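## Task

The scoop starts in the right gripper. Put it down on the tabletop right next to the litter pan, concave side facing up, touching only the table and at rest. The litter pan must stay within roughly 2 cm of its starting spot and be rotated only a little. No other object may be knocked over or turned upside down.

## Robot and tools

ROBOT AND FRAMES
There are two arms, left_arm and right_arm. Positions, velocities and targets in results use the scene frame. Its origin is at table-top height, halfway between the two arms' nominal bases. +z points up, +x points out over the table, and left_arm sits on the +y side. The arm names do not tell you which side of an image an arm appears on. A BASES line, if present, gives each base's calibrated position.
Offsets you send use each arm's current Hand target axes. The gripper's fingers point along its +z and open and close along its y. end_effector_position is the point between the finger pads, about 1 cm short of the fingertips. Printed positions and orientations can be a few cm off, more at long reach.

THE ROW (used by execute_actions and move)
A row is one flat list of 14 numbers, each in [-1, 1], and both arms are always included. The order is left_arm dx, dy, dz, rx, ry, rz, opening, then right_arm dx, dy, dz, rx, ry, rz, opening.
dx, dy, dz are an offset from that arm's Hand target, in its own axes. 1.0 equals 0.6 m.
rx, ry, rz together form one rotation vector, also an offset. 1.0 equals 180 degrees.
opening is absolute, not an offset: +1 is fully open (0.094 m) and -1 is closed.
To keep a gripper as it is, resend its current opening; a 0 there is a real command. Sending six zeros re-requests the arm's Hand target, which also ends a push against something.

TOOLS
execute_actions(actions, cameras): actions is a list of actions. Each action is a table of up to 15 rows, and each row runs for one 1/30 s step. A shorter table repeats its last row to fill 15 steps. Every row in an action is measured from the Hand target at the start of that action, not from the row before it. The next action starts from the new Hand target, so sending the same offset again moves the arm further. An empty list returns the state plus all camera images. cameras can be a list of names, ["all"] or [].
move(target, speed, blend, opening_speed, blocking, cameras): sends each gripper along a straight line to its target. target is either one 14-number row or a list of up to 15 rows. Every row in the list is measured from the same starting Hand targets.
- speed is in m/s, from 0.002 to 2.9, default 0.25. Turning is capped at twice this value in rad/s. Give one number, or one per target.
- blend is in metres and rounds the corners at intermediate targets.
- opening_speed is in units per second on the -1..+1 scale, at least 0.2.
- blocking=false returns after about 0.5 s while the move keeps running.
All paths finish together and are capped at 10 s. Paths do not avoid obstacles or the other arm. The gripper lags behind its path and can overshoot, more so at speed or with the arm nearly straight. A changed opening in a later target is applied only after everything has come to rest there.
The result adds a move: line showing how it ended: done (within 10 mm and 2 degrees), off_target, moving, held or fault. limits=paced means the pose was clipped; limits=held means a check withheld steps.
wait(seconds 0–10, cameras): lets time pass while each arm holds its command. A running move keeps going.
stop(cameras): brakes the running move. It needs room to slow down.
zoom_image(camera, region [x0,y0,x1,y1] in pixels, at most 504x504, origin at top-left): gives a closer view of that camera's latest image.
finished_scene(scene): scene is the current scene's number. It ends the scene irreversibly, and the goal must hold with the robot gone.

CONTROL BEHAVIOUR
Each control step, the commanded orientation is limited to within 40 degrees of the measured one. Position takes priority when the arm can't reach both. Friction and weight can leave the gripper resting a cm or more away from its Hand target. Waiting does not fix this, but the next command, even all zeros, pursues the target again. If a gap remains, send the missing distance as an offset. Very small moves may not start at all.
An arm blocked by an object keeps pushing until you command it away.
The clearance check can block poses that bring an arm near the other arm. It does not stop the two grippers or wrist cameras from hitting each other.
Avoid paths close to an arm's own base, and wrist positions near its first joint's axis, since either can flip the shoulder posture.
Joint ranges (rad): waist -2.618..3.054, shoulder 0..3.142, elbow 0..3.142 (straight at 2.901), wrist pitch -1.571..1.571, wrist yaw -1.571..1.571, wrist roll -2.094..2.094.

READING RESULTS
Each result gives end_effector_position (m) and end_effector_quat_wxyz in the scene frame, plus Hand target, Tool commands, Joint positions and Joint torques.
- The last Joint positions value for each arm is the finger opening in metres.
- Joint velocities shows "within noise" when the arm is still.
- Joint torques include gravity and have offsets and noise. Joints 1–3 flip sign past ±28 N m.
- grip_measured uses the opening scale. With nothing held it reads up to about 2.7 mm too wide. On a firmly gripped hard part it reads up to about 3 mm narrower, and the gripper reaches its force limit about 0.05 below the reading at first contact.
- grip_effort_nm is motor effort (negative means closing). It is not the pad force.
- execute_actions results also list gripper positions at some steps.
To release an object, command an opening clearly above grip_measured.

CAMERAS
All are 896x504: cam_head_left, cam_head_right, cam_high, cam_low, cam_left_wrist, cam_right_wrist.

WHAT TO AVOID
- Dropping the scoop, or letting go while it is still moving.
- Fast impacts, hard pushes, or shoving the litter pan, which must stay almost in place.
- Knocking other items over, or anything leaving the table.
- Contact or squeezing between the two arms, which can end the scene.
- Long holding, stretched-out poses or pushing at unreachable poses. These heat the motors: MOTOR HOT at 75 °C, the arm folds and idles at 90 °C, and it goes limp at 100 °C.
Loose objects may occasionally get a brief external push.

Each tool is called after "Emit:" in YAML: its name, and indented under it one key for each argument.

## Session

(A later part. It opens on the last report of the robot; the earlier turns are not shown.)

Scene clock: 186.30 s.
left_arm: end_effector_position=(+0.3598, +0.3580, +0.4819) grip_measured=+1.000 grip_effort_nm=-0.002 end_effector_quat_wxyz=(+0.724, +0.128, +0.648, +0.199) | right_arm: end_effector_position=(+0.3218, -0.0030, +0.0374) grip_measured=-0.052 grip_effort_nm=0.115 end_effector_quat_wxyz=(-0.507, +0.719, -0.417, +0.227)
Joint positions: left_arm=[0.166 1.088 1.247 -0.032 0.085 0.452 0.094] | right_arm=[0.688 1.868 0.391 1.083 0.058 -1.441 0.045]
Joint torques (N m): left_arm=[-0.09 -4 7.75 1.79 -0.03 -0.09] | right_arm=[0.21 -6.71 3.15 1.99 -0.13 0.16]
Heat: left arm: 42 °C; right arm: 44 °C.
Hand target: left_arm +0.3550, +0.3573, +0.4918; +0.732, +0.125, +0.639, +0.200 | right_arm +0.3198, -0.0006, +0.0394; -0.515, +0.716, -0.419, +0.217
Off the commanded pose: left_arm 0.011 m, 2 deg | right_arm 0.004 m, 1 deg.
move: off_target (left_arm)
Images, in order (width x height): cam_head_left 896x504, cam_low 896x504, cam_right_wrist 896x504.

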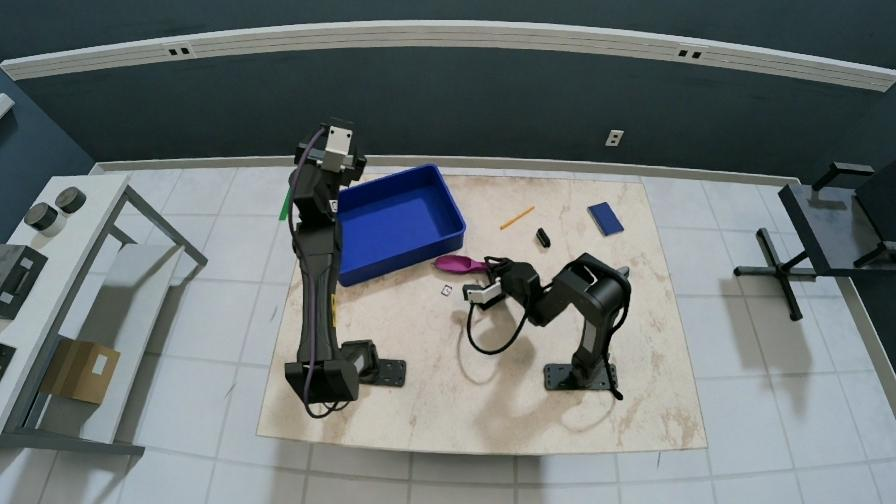

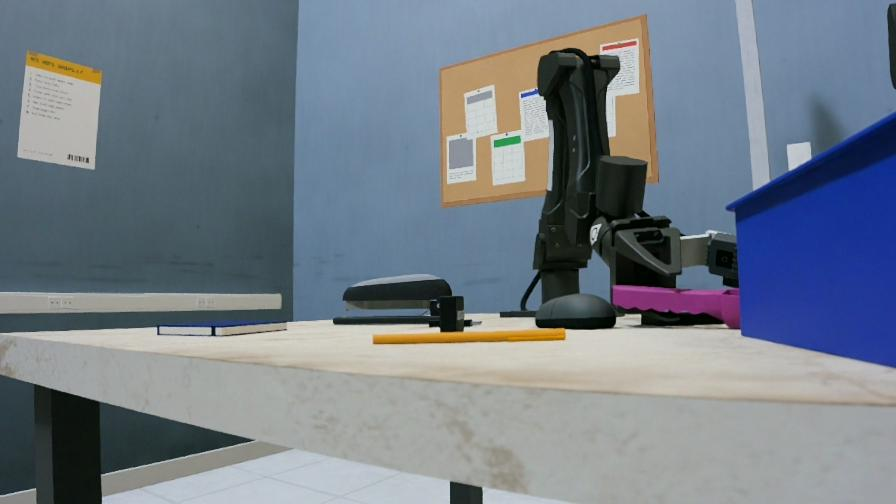

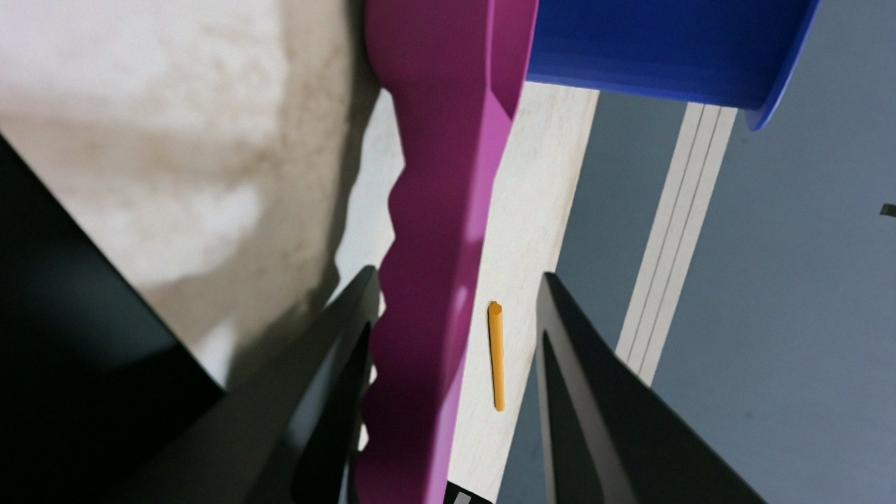

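Emit:
move:
  target: [0,0,0,0,0,0,1,0,0,0,0,0,0,0.15]
  opening_speed: 0.2
  cameras: ["cam_low","cam_head_left","cam_right_wrist"]

Emit:
zoom_image:
  camera: "cam_low"
  region: [590, 200, 790, 360]

Scene clock: 191.10 s.
left_arm: end_effector_position=(+0.3598, +0.3580, +0.4819) grip_measured=+1.000 grip_effort_nm=-0.007 end_effector_quat_wxyz=(+0.724, +0.128, +0.648, +0.199) | right_arm: end_effector_position=(+0.3218, -0.0030, +0.0374) grip_measured=+0.148 grip_effort_nm=0.115 end_effector_quat_wxyz=(-0.507, +0.719, -0.417, +0.227)
Joint positions: left_arm=[0.166 1.088 1.247 -0.032 0.085 0.452 0.094] | right_arm=[0.688 1.868 0.391 1.083 0.058 -1.441 0.054]
Joint torques (N m): left_arm=[-0.05 -4.05 7.75 1.8 -0.03 -0.06] | right_arm=[0.16 -6.71 3.15 2 -0.13 0.17]
Heat: left arm: 42 °C; right arm: 44 °C.
Hand target: left_arm +0.3550, +0.3573, +0.4918; +0.732, +0.125, +0.639, +0.200 | right_arm +0.3198, -0.0006, +0.0394; -0.515, +0.716, -0.419, +0.217
Off the commanded pose: left_arm 0.011 m, 2 deg | right_arm 0.004 m, 1 deg.
move: off_target (left_arm)
Images, in order (width x height): cam_head_left 896x504, cam_low 896x504, cam_right_wrist 896x504.

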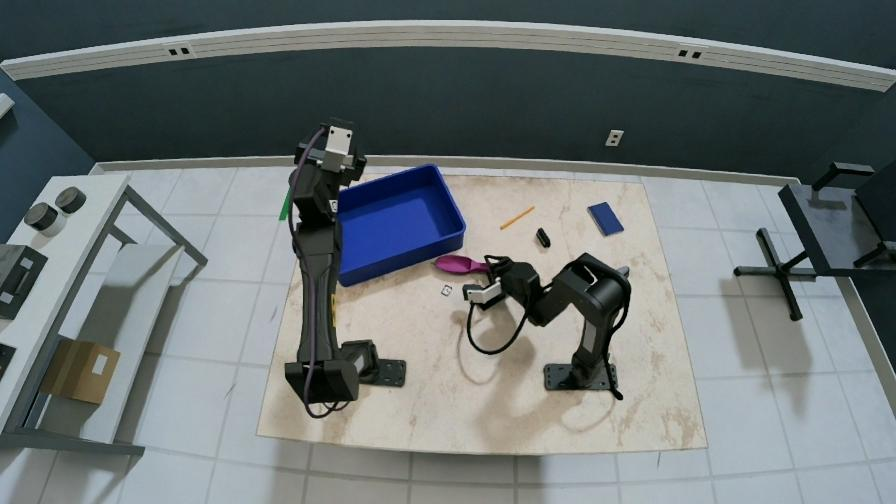

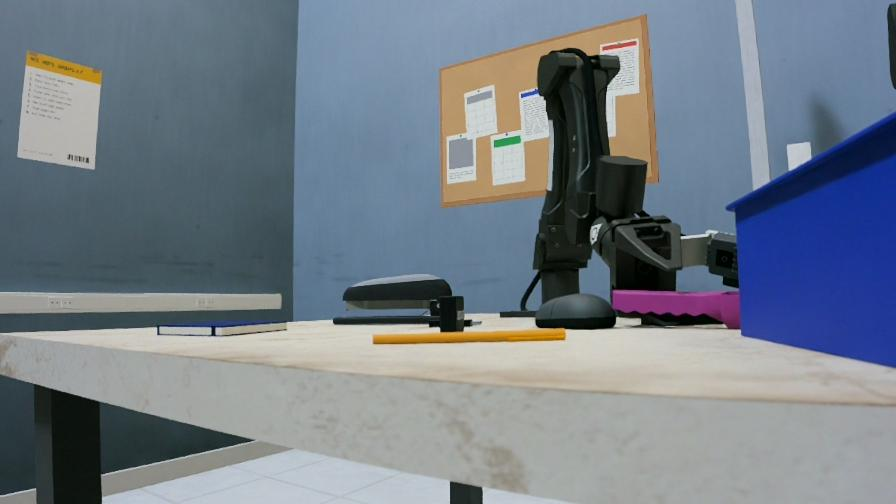

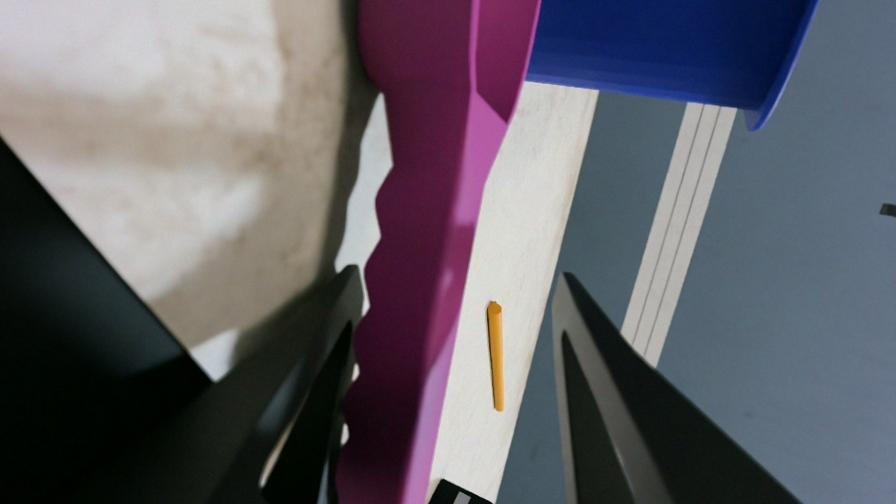

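Scaled by 2.520.

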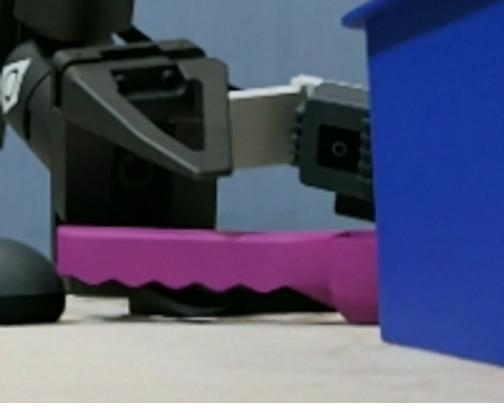

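Emit:
move:
  target: [0,0,0,0,0,0,1,0,0,0,0,0,0,0.3]
  opening_speed: 0.2
  cameras: ["cam_low","cam_head_left","cam_right_wrist"]

Emit:
zoom_image:
  camera: "cam_low"
  region: [590, 200, 790, 360]

Scene clock: 195.67 s.
left_arm: end_effector_position=(+0.3598, +0.3580, +0.4819) grip_measured=+1.000 grip_effort_nm=-0.002 end_effector_quat_wxyz=(+0.724, +0.128, +0.648, +0.199) | right_arm: end_effector_position=(+0.3229, -0.0021, +0.0408) grip_measured=+0.298 grip_effort_nm=0.134 end_effector_quat_wxyz=(-0.513, +0.716, -0.415, +0.229)
Joint positions: left_arm=[0.166 1.088 1.247 -0.032 0.085 0.452 0.094] | right_arm=[0.688 1.868 0.391 1.098 0.058 -1.441 0.061]
Joint torques (N m): left_arm=[-0.09 -4.1 7.75 1.79 -0.05 -0.08] | right_arm=[0.18 -6.69 3.18 1.87 -0.12 0.15]
Heat: left arm: 42 °C; right arm: 44 °C.
Hand target: left_arm +0.3550, +0.3573, +0.4918; +0.732, +0.125, +0.639, +0.200 | right_arm +0.3198, -0.0006, +0.0394; -0.515, +0.716, -0.419, +0.217
Off the commanded pose: left_arm 0.011 m, 2 deg | right_arm 0.004 m, 1 deg.
move: off_target (left_arm)
Images, in order (width x height): cam_head_left 896x504, cam_low 896x504, cam_right_wrist 896x504.

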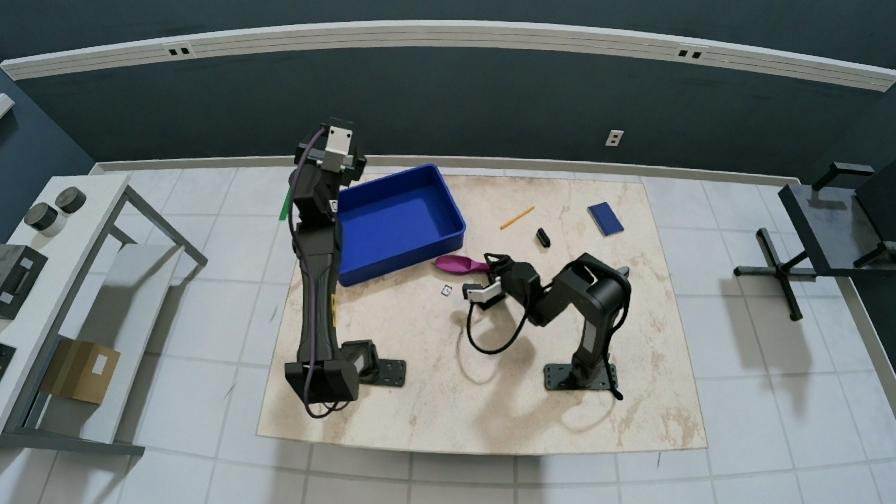

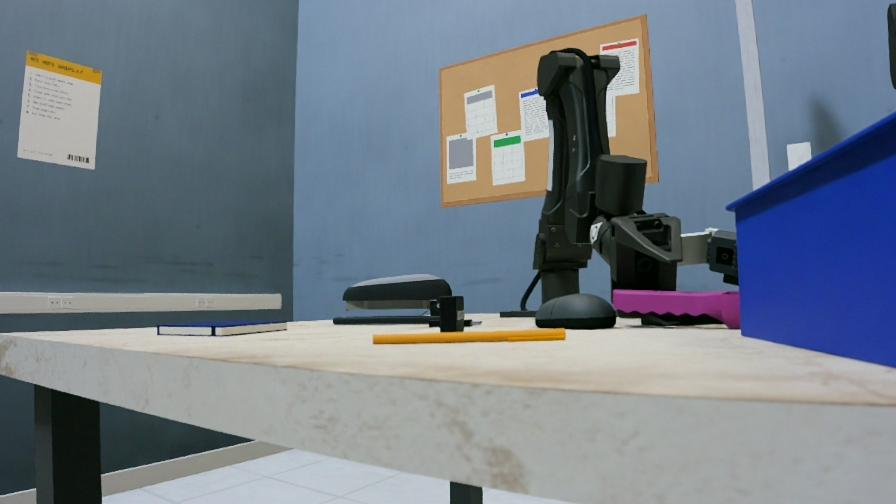

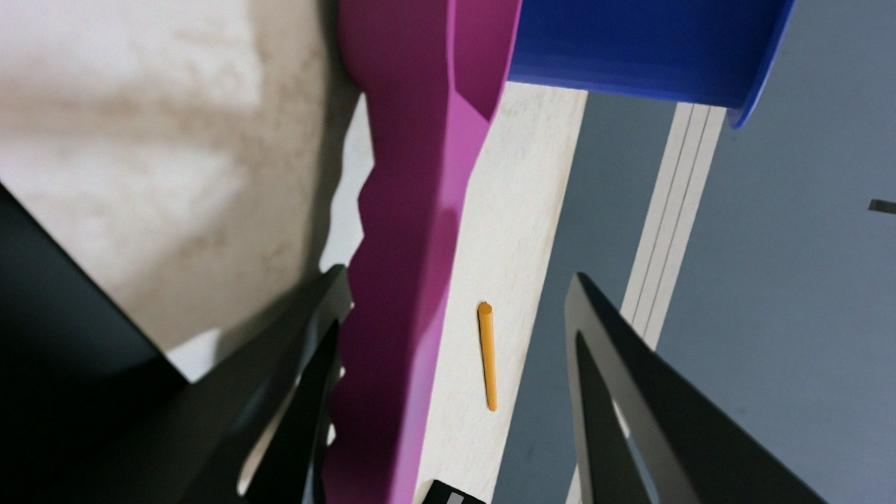

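Scaled by 2.520.

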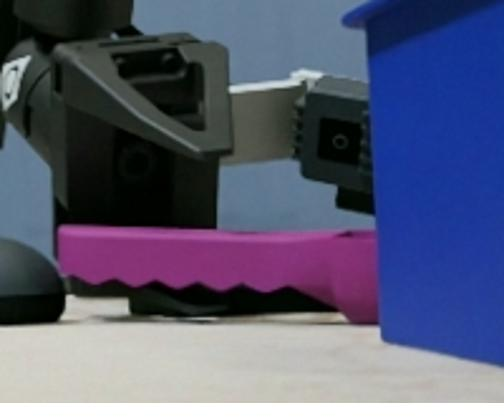

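Emit:
move:
  target: [0,0,0,0,0,0,1,0.005,0.034,-0.094,0,0,0,0.3]
  speed: 0.06
  cameras: ["cam_low","cam_head_left","cam_right_wrist"]

Emit:
zoom_image:
  camera: "cam_head_left"
  region: [380, 180, 540, 320]

Scene clock: 205.33 s.
left_arm: end_effector_position=(+0.3598, +0.3580, +0.4819) grip_measured=+1.000 grip_effort_nm=-0.007 end_effector_quat_wxyz=(+0.724, +0.128, +0.648, +0.199) | right_arm: end_effector_position=(+0.2781, -0.0368, +0.0439) grip_measured=+0.298 grip_effort_nm=0.125 end_effector_quat_wxyz=(-0.518, +0.713, -0.414, +0.230)
Joint positions: left_arm=[0.166 1.088 1.247 -0.032 0.085 0.452 0.094] | right_arm=[0.695 1.741 0.16 1.213 0.063 -1.438 0.061]
Joint torques (N m): left_arm=[-0.09 -4.11 7.73 1.79 -0.02 -0.08] | right_arm=[0.87 -6.68 1.95 1.65 -0.04 0.19]
Heat: left arm: 42 °C; right arm: 44 °C.
Hand target: left_arm +0.3550, +0.3573, +0.4918; +0.732, +0.125, +0.639, +0.200 | right_arm +0.2721, -0.0368, +0.0416; -0.515, +0.715, -0.419, +0.218
Off the commanded pose: left_arm 0.011 m, 2 deg | right_arm 0.007 m, 2 deg.
move: off_target (left_arm)
Images, in order (width x height): cam_head_left 896x504, cam_low 896x504, cam_right_wrist 896x504.

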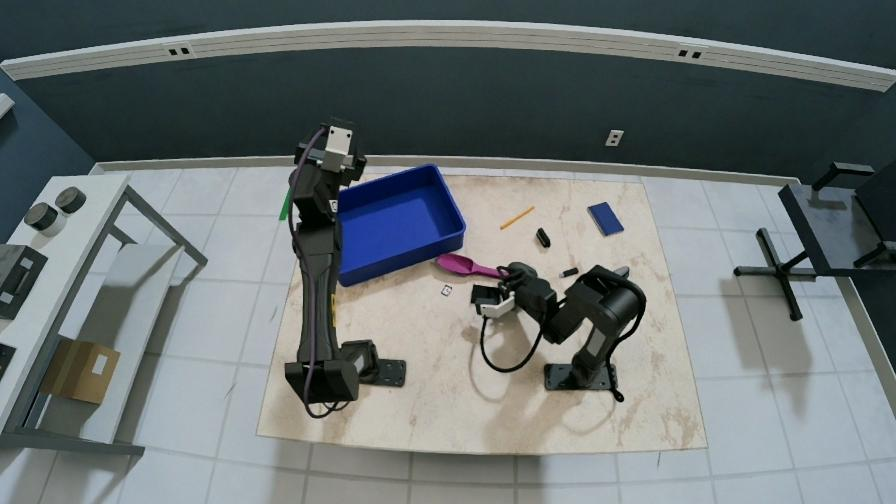

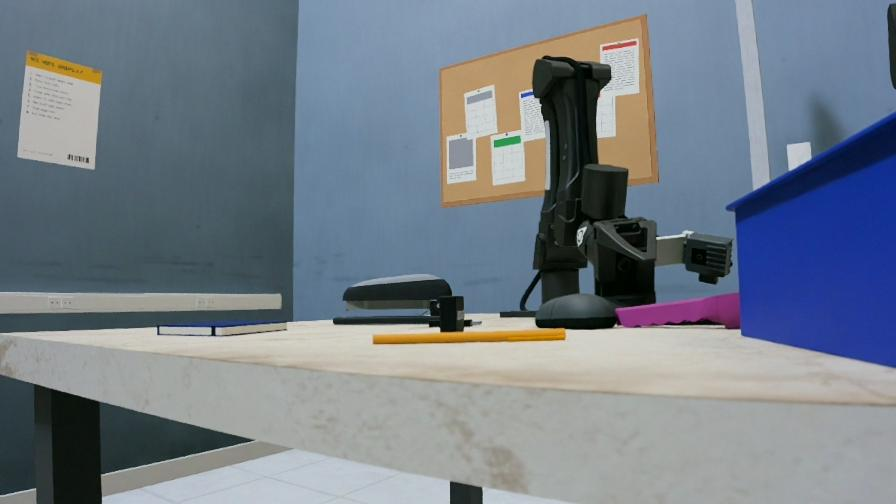

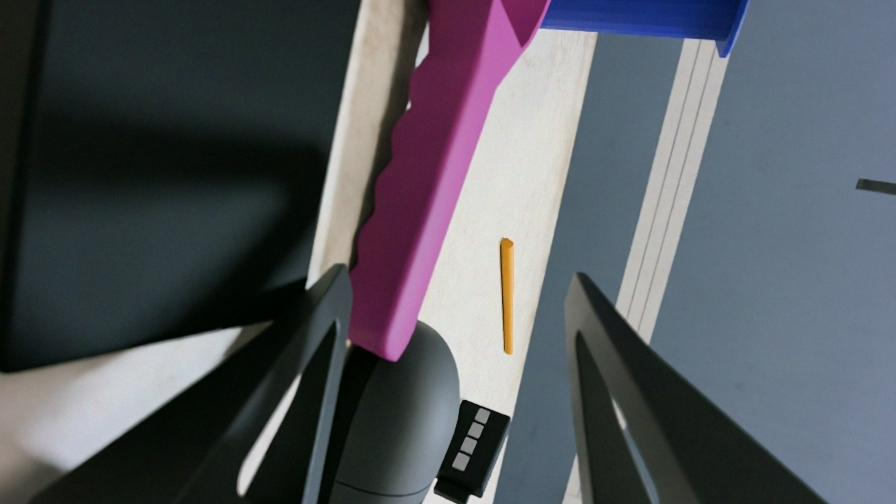

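Scaled by 3.150.

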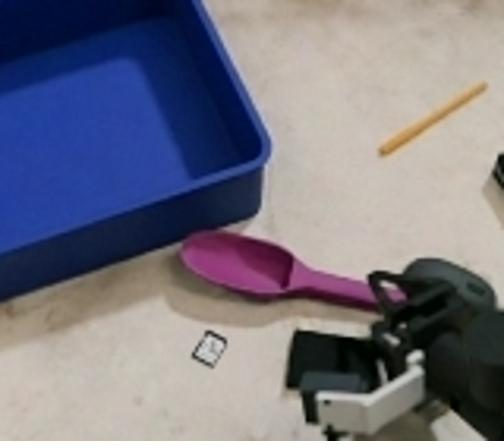

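Emit:
move:
  target:
    - [0,0,0,0,0,0,1,0.001,0.009,0.004,0,0,0,0.3]
    - [0,0,0,0,0,0,1,0.005,0.034,-0.058,0,0,0,0.3]
  speed: 0.05
  cameras: ["cam_low","cam_head_left","cam_right_wrist"]

Emit:
zoom_image:
  camera: "cam_head_left"
  region: [380, 180, 540, 320]

Emit:
zoom_image:
  camera: "cam_low"
  region: [540, 200, 790, 360]

Scene clock: 217.33 s.
left_arm: end_effector_position=(+0.3598, +0.3580, +0.4819) grip_measured=+1.000 grip_effort_nm=-0.007 end_effector_quat_wxyz=(+0.724, +0.128, +0.648, +0.199) | right_arm: end_effector_position=(+0.2450, -0.0605, +0.0357) grip_measured=+0.298 grip_effort_nm=0.100 end_effector_quat_wxyz=(-0.513, +0.717, -0.413, +0.227)
Joint positions: left_arm=[0.166 1.088 1.247 -0.032 0.085 0.452 0.094] | right_arm=[0.711 1.731 0.002 1.348 0.074 -1.434 0.061]
Joint torques (N m): left_arm=[-0.06 -4.07 7.73 1.8 -0.02 -0.05] | right_arm=[0.72 -5.41 1.16 1.83 0 0.2]
Heat: left arm: 43 °C; right arm: 44 °C.
Hand target: left_arm +0.3550, +0.3573, +0.4918; +0.732, +0.125, +0.639, +0.200 | right_arm +0.2402, -0.0609, +0.0355; -0.515, +0.716, -0.419, +0.218
Off the commanded pose: left_arm 0.011 m, 2 deg | right_arm 0.005 m, 1 deg.
move: off_target (left_arm)
Images, in order (width x height): cam_head_left 896x504, cam_low 896x504, cam_right_wrist 896x504.

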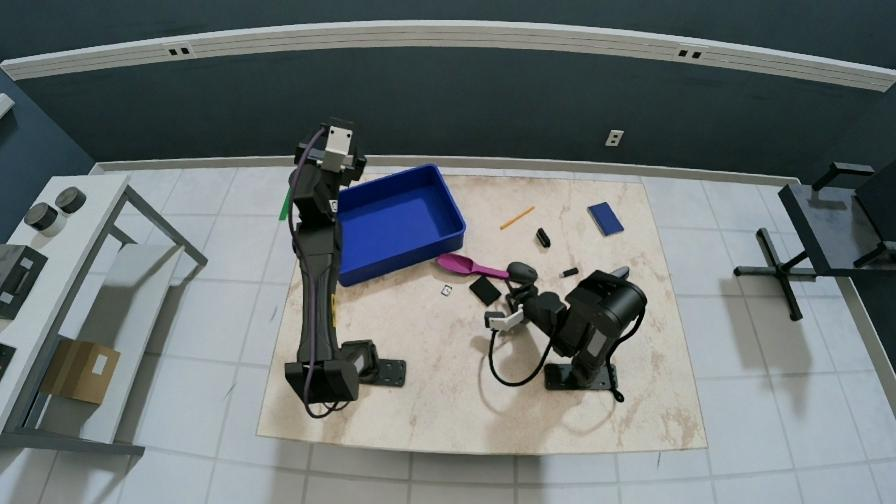

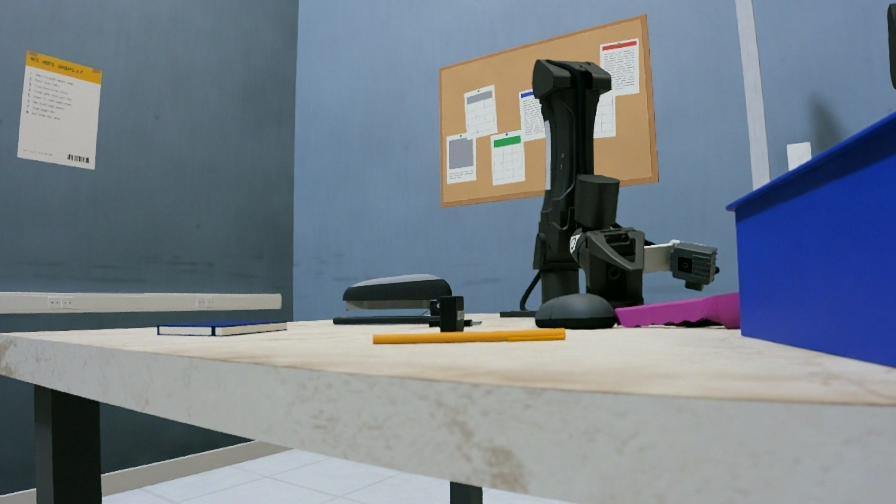

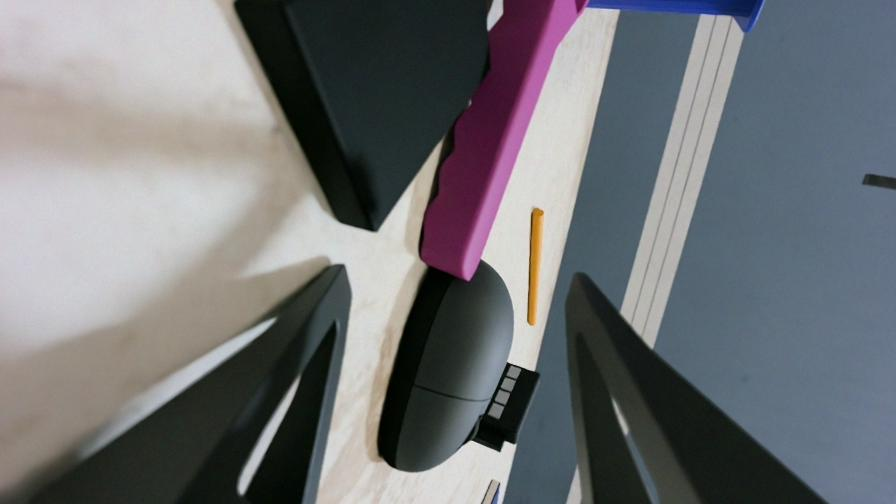

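Scaled by 3.150.

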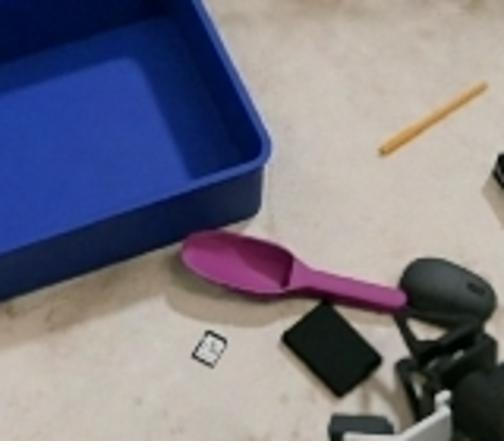

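Scaled by 2.016.

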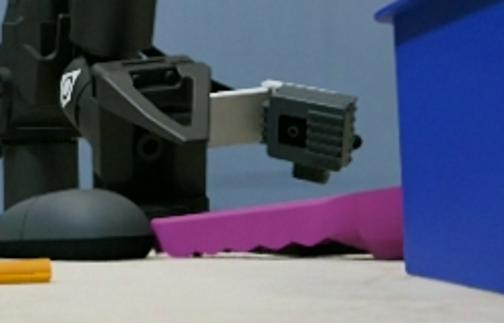

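Emit:
move:
  target:
    - [0,0,0,0,0,0,1,0.0,0.0,-0.1,0,0,0,0.3]
    - [0,0,0,0,0,0,1,-0.04,-0.2,-0.2,0,0,0,0.3]
  speed: 0.12
  cameras: ["all"]

Emit:
zoom_image:
  camera: "cam_head_left"
  region: [420, 220, 540, 320]

Emit:
zoom_image:
  camera: "cam_high"
  region: [380, 220, 540, 340]

Emit:
zoom_image:
  camera: "cam_low"
  region: [590, 240, 790, 380]

Emit:
zoom_image:
  camera: "cam_head_right"
  region: [420, 220, 540, 320]

Scene clock: 230.70 s.
left_arm: end_effector_position=(+0.3598, +0.3580, +0.4819) grip_measured=+1.000 grip_effort_nm=-0.007 end_effector_quat_wxyz=(+0.724, +0.128, +0.648, +0.199) | right_arm: end_effector_position=(+0.1825, -0.0962, +0.1782) grip_measured=+0.298 grip_effort_nm=0.110 end_effector_quat_wxyz=(-0.498, +0.728, -0.417, +0.221)
Joint positions: left_arm=[0.166 1.088 1.247 -0.032 0.085 0.452 0.094] | right_arm=[0.875 0.371 0.394 -0.454 0.221 -1.368 0.061]
Joint torques (N m): left_arm=[-0.09 -4.12 7.69 1.77 -0.02 -0.07] | right_arm=[0.73 1.63 9.35 1.97 0.09 0.17]
Heat: left arm: 43 °C; right arm: 44 °C.
Hand target: left_arm +0.3550, +0.3573, +0.4918; +0.732, +0.125, +0.639, +0.200 | right_arm +0.1828, -0.0935, +0.1938; -0.515, +0.715, -0.419, +0.218
Off the commanded pose: left_arm 0.011 m, 2 deg | right_arm 0.016 m, 2 deg.
move: off_target (left_arm, right_arm)

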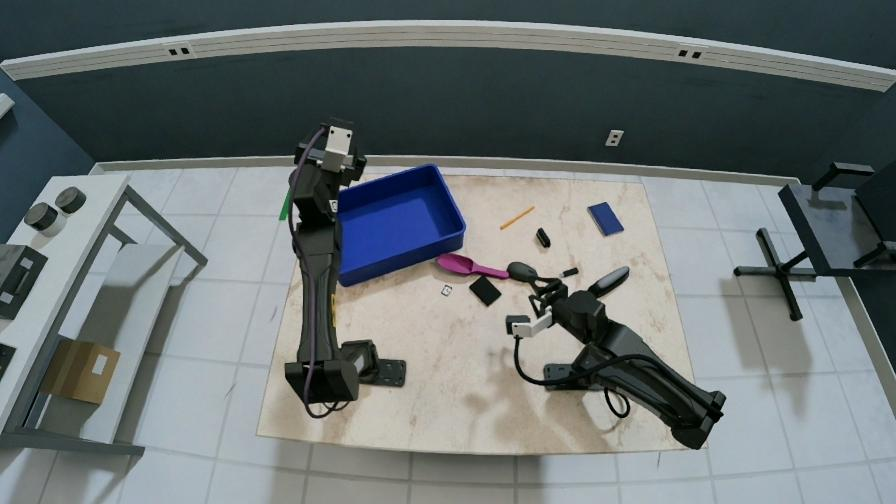

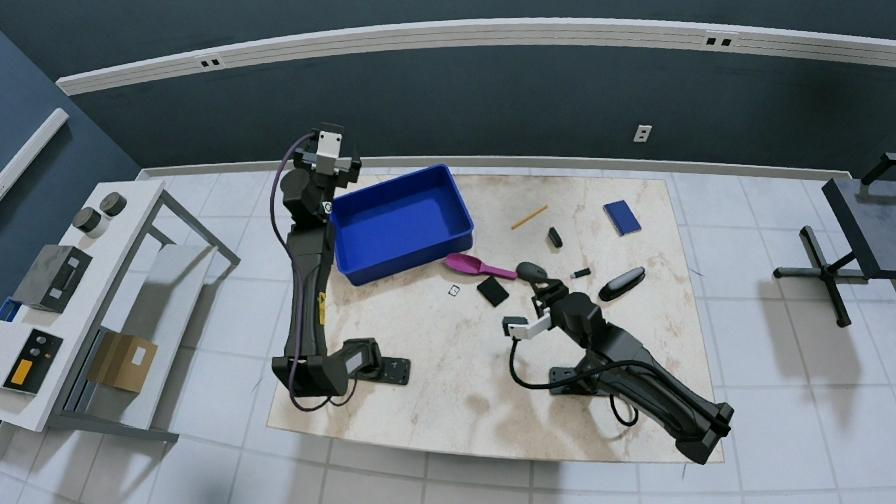

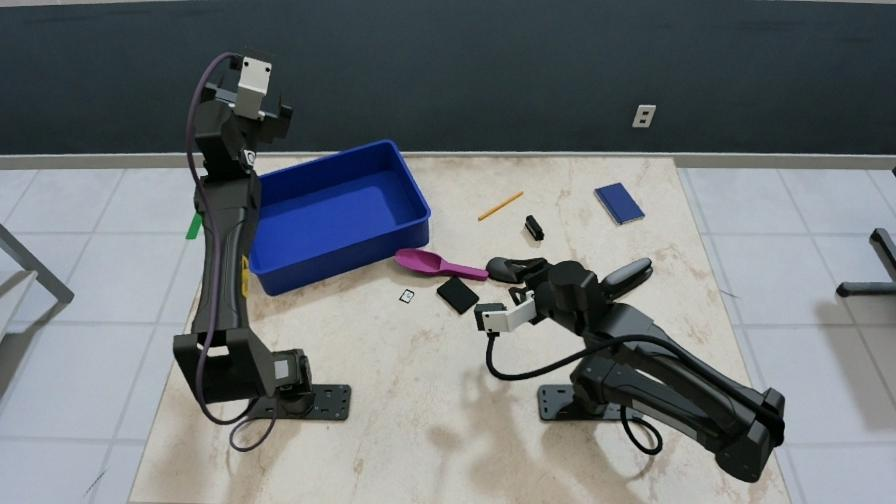

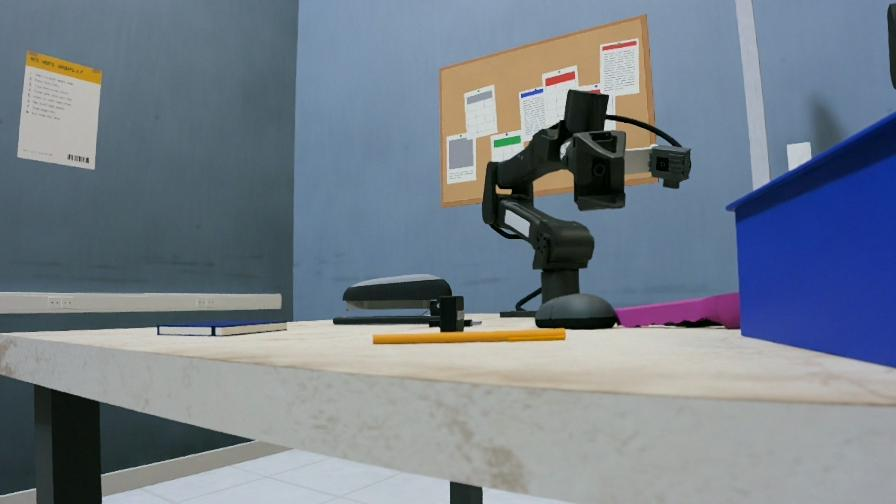

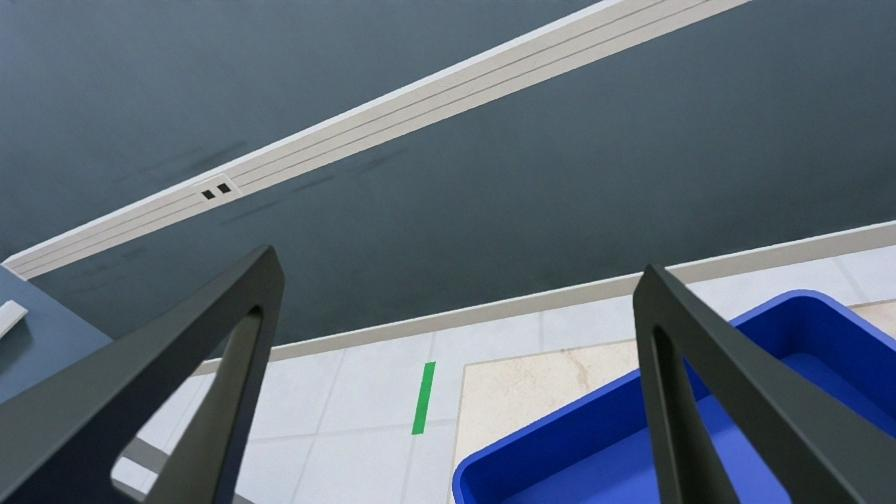

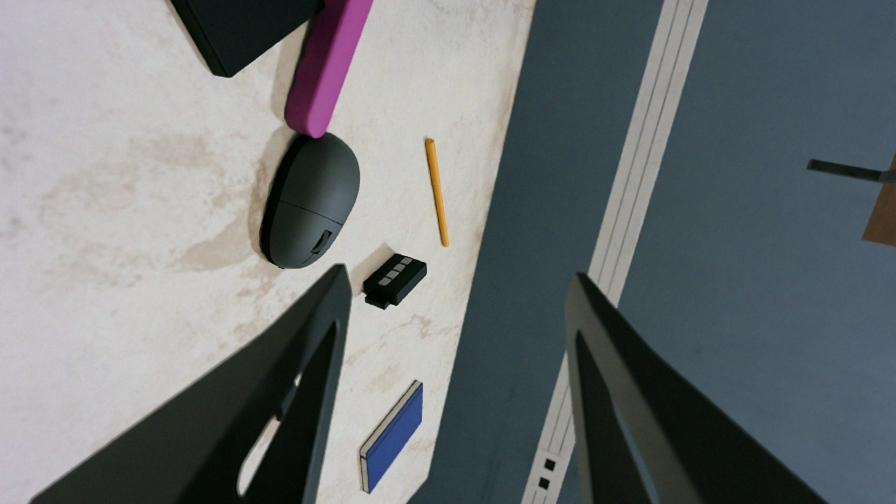

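Scaled by 4.200.

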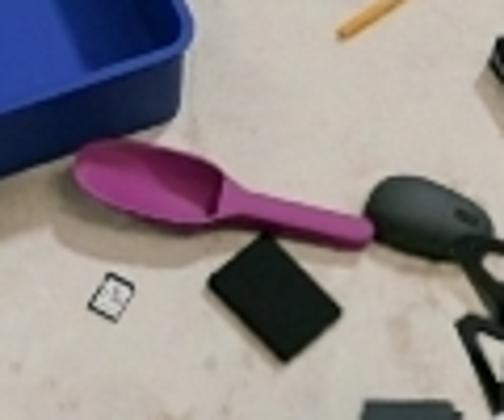

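Scaled by 3.150.

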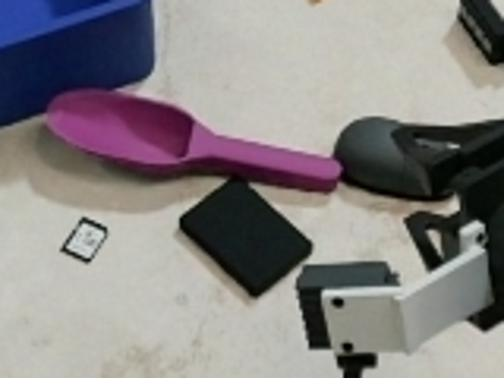

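Scaled by 2.520.

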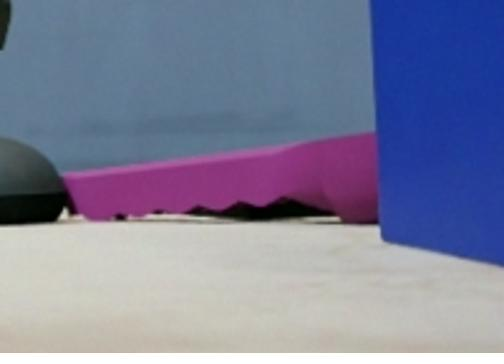

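Scaled by 4.200.

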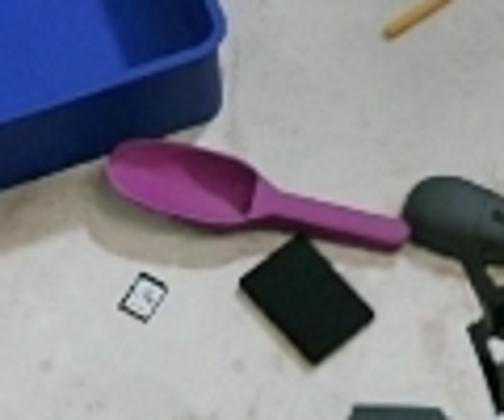

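Emit:
move:
  target: [0,0,0,0,0,0,1,0.026,0.002,0.227,-0.336,0.191,0.217,0.5]
  speed: 0.2
  cameras: ["all"]

Emit:
zoom_image:
  camera: "cam_head_left"
  region: [420, 200, 560, 320]

Scene clock: 253.23 s.
left_arm: end_effector_position=(+0.3598, +0.3580, +0.4819) grip_measured=+1.000 grip_effort_nm=-0.002 end_effector_quat_wxyz=(+0.724, +0.128, +0.648, +0.199) | right_arm: end_effector_position=(+0.2870, -0.0356, +0.1369) grip_measured=+0.498 grip_effort_nm=0.100 end_effector_quat_wxyz=(-0.006, -0.613, +0.790, -0.006)
Joint positions: left_arm=[0.166 1.088 1.247 -0.032 0.085 0.452 0.094] | right_arm=[0.657 1.933 1.772 -1.422 0.013 -0.662 0.07]
Joint torques (N m): left_arm=[-0.09 -4.1 7.75 1.79 -0.03 -0.07] | right_arm=[-0.59 -7.68 8.36 0.26 -0.13 0.06]
Heat: left arm: 43 °C; right arm: 43 °C.
Hand target: left_arm +0.3550, +0.3573, +0.4918; +0.732, +0.125, +0.639, +0.200 | right_arm +0.2922, -0.0310, +0.1397; +0.000, -0.608, +0.794, +0.001
Off the commanded pose: left_arm 0.011 m, 2 deg | right_arm 0.008 m, 1 deg.
move: off_target (left_arm)

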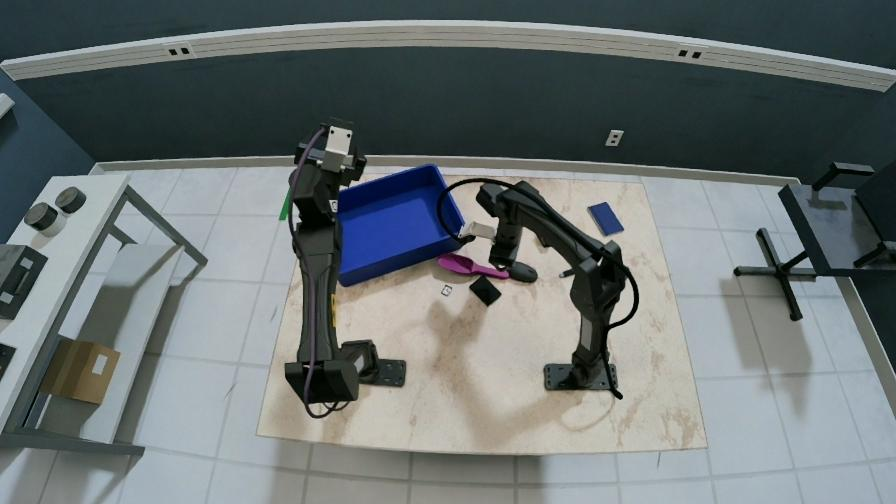

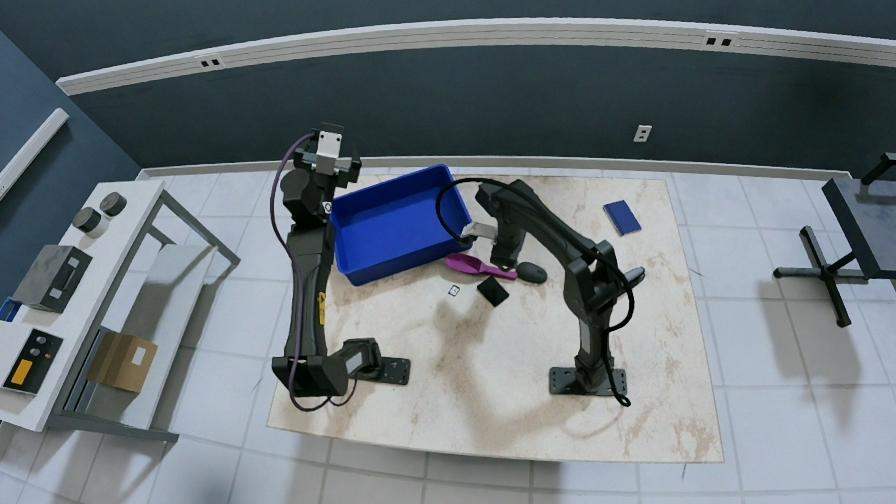

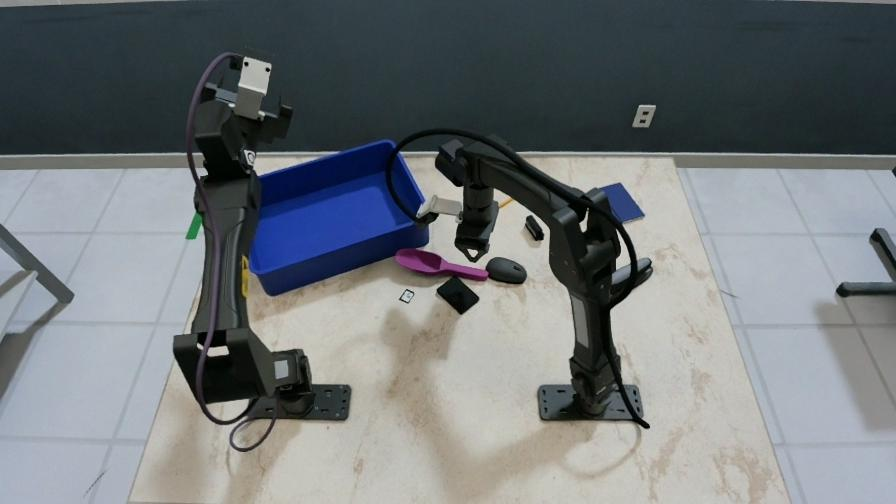

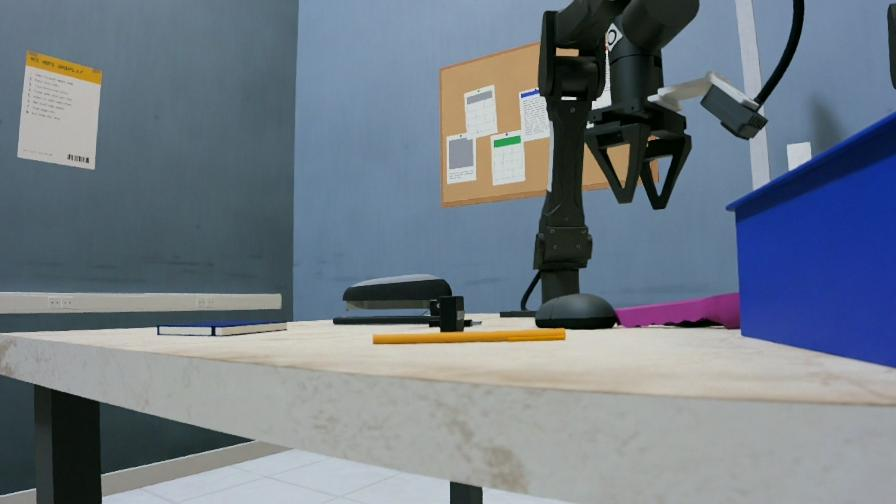

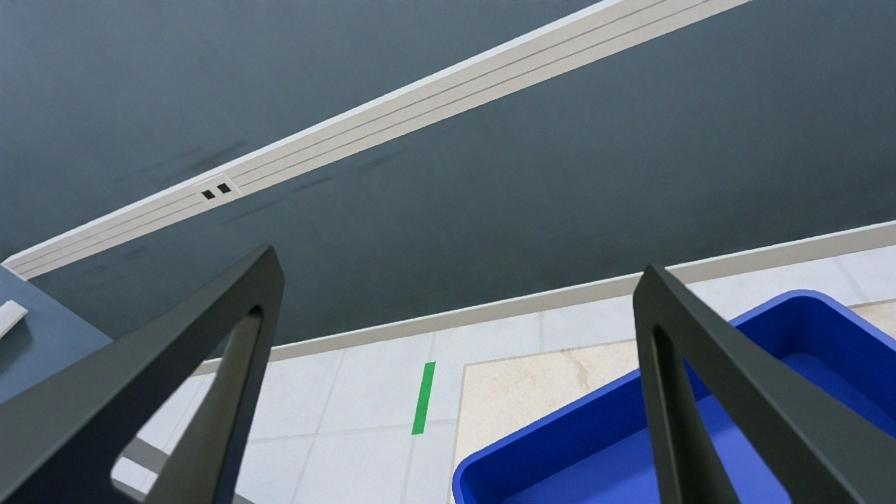

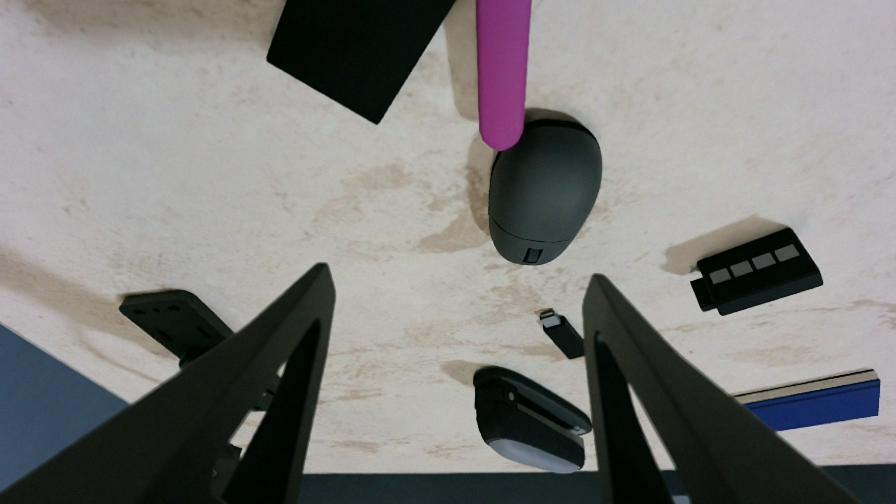

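Scaled by 3.600.

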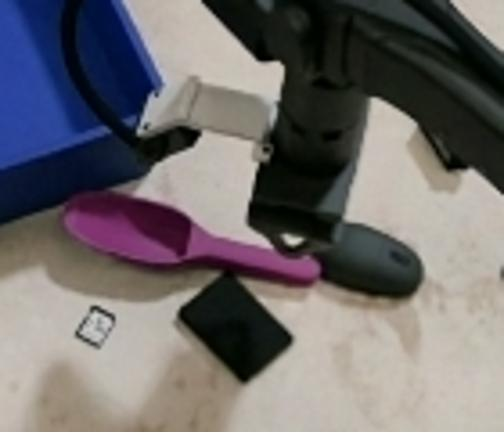

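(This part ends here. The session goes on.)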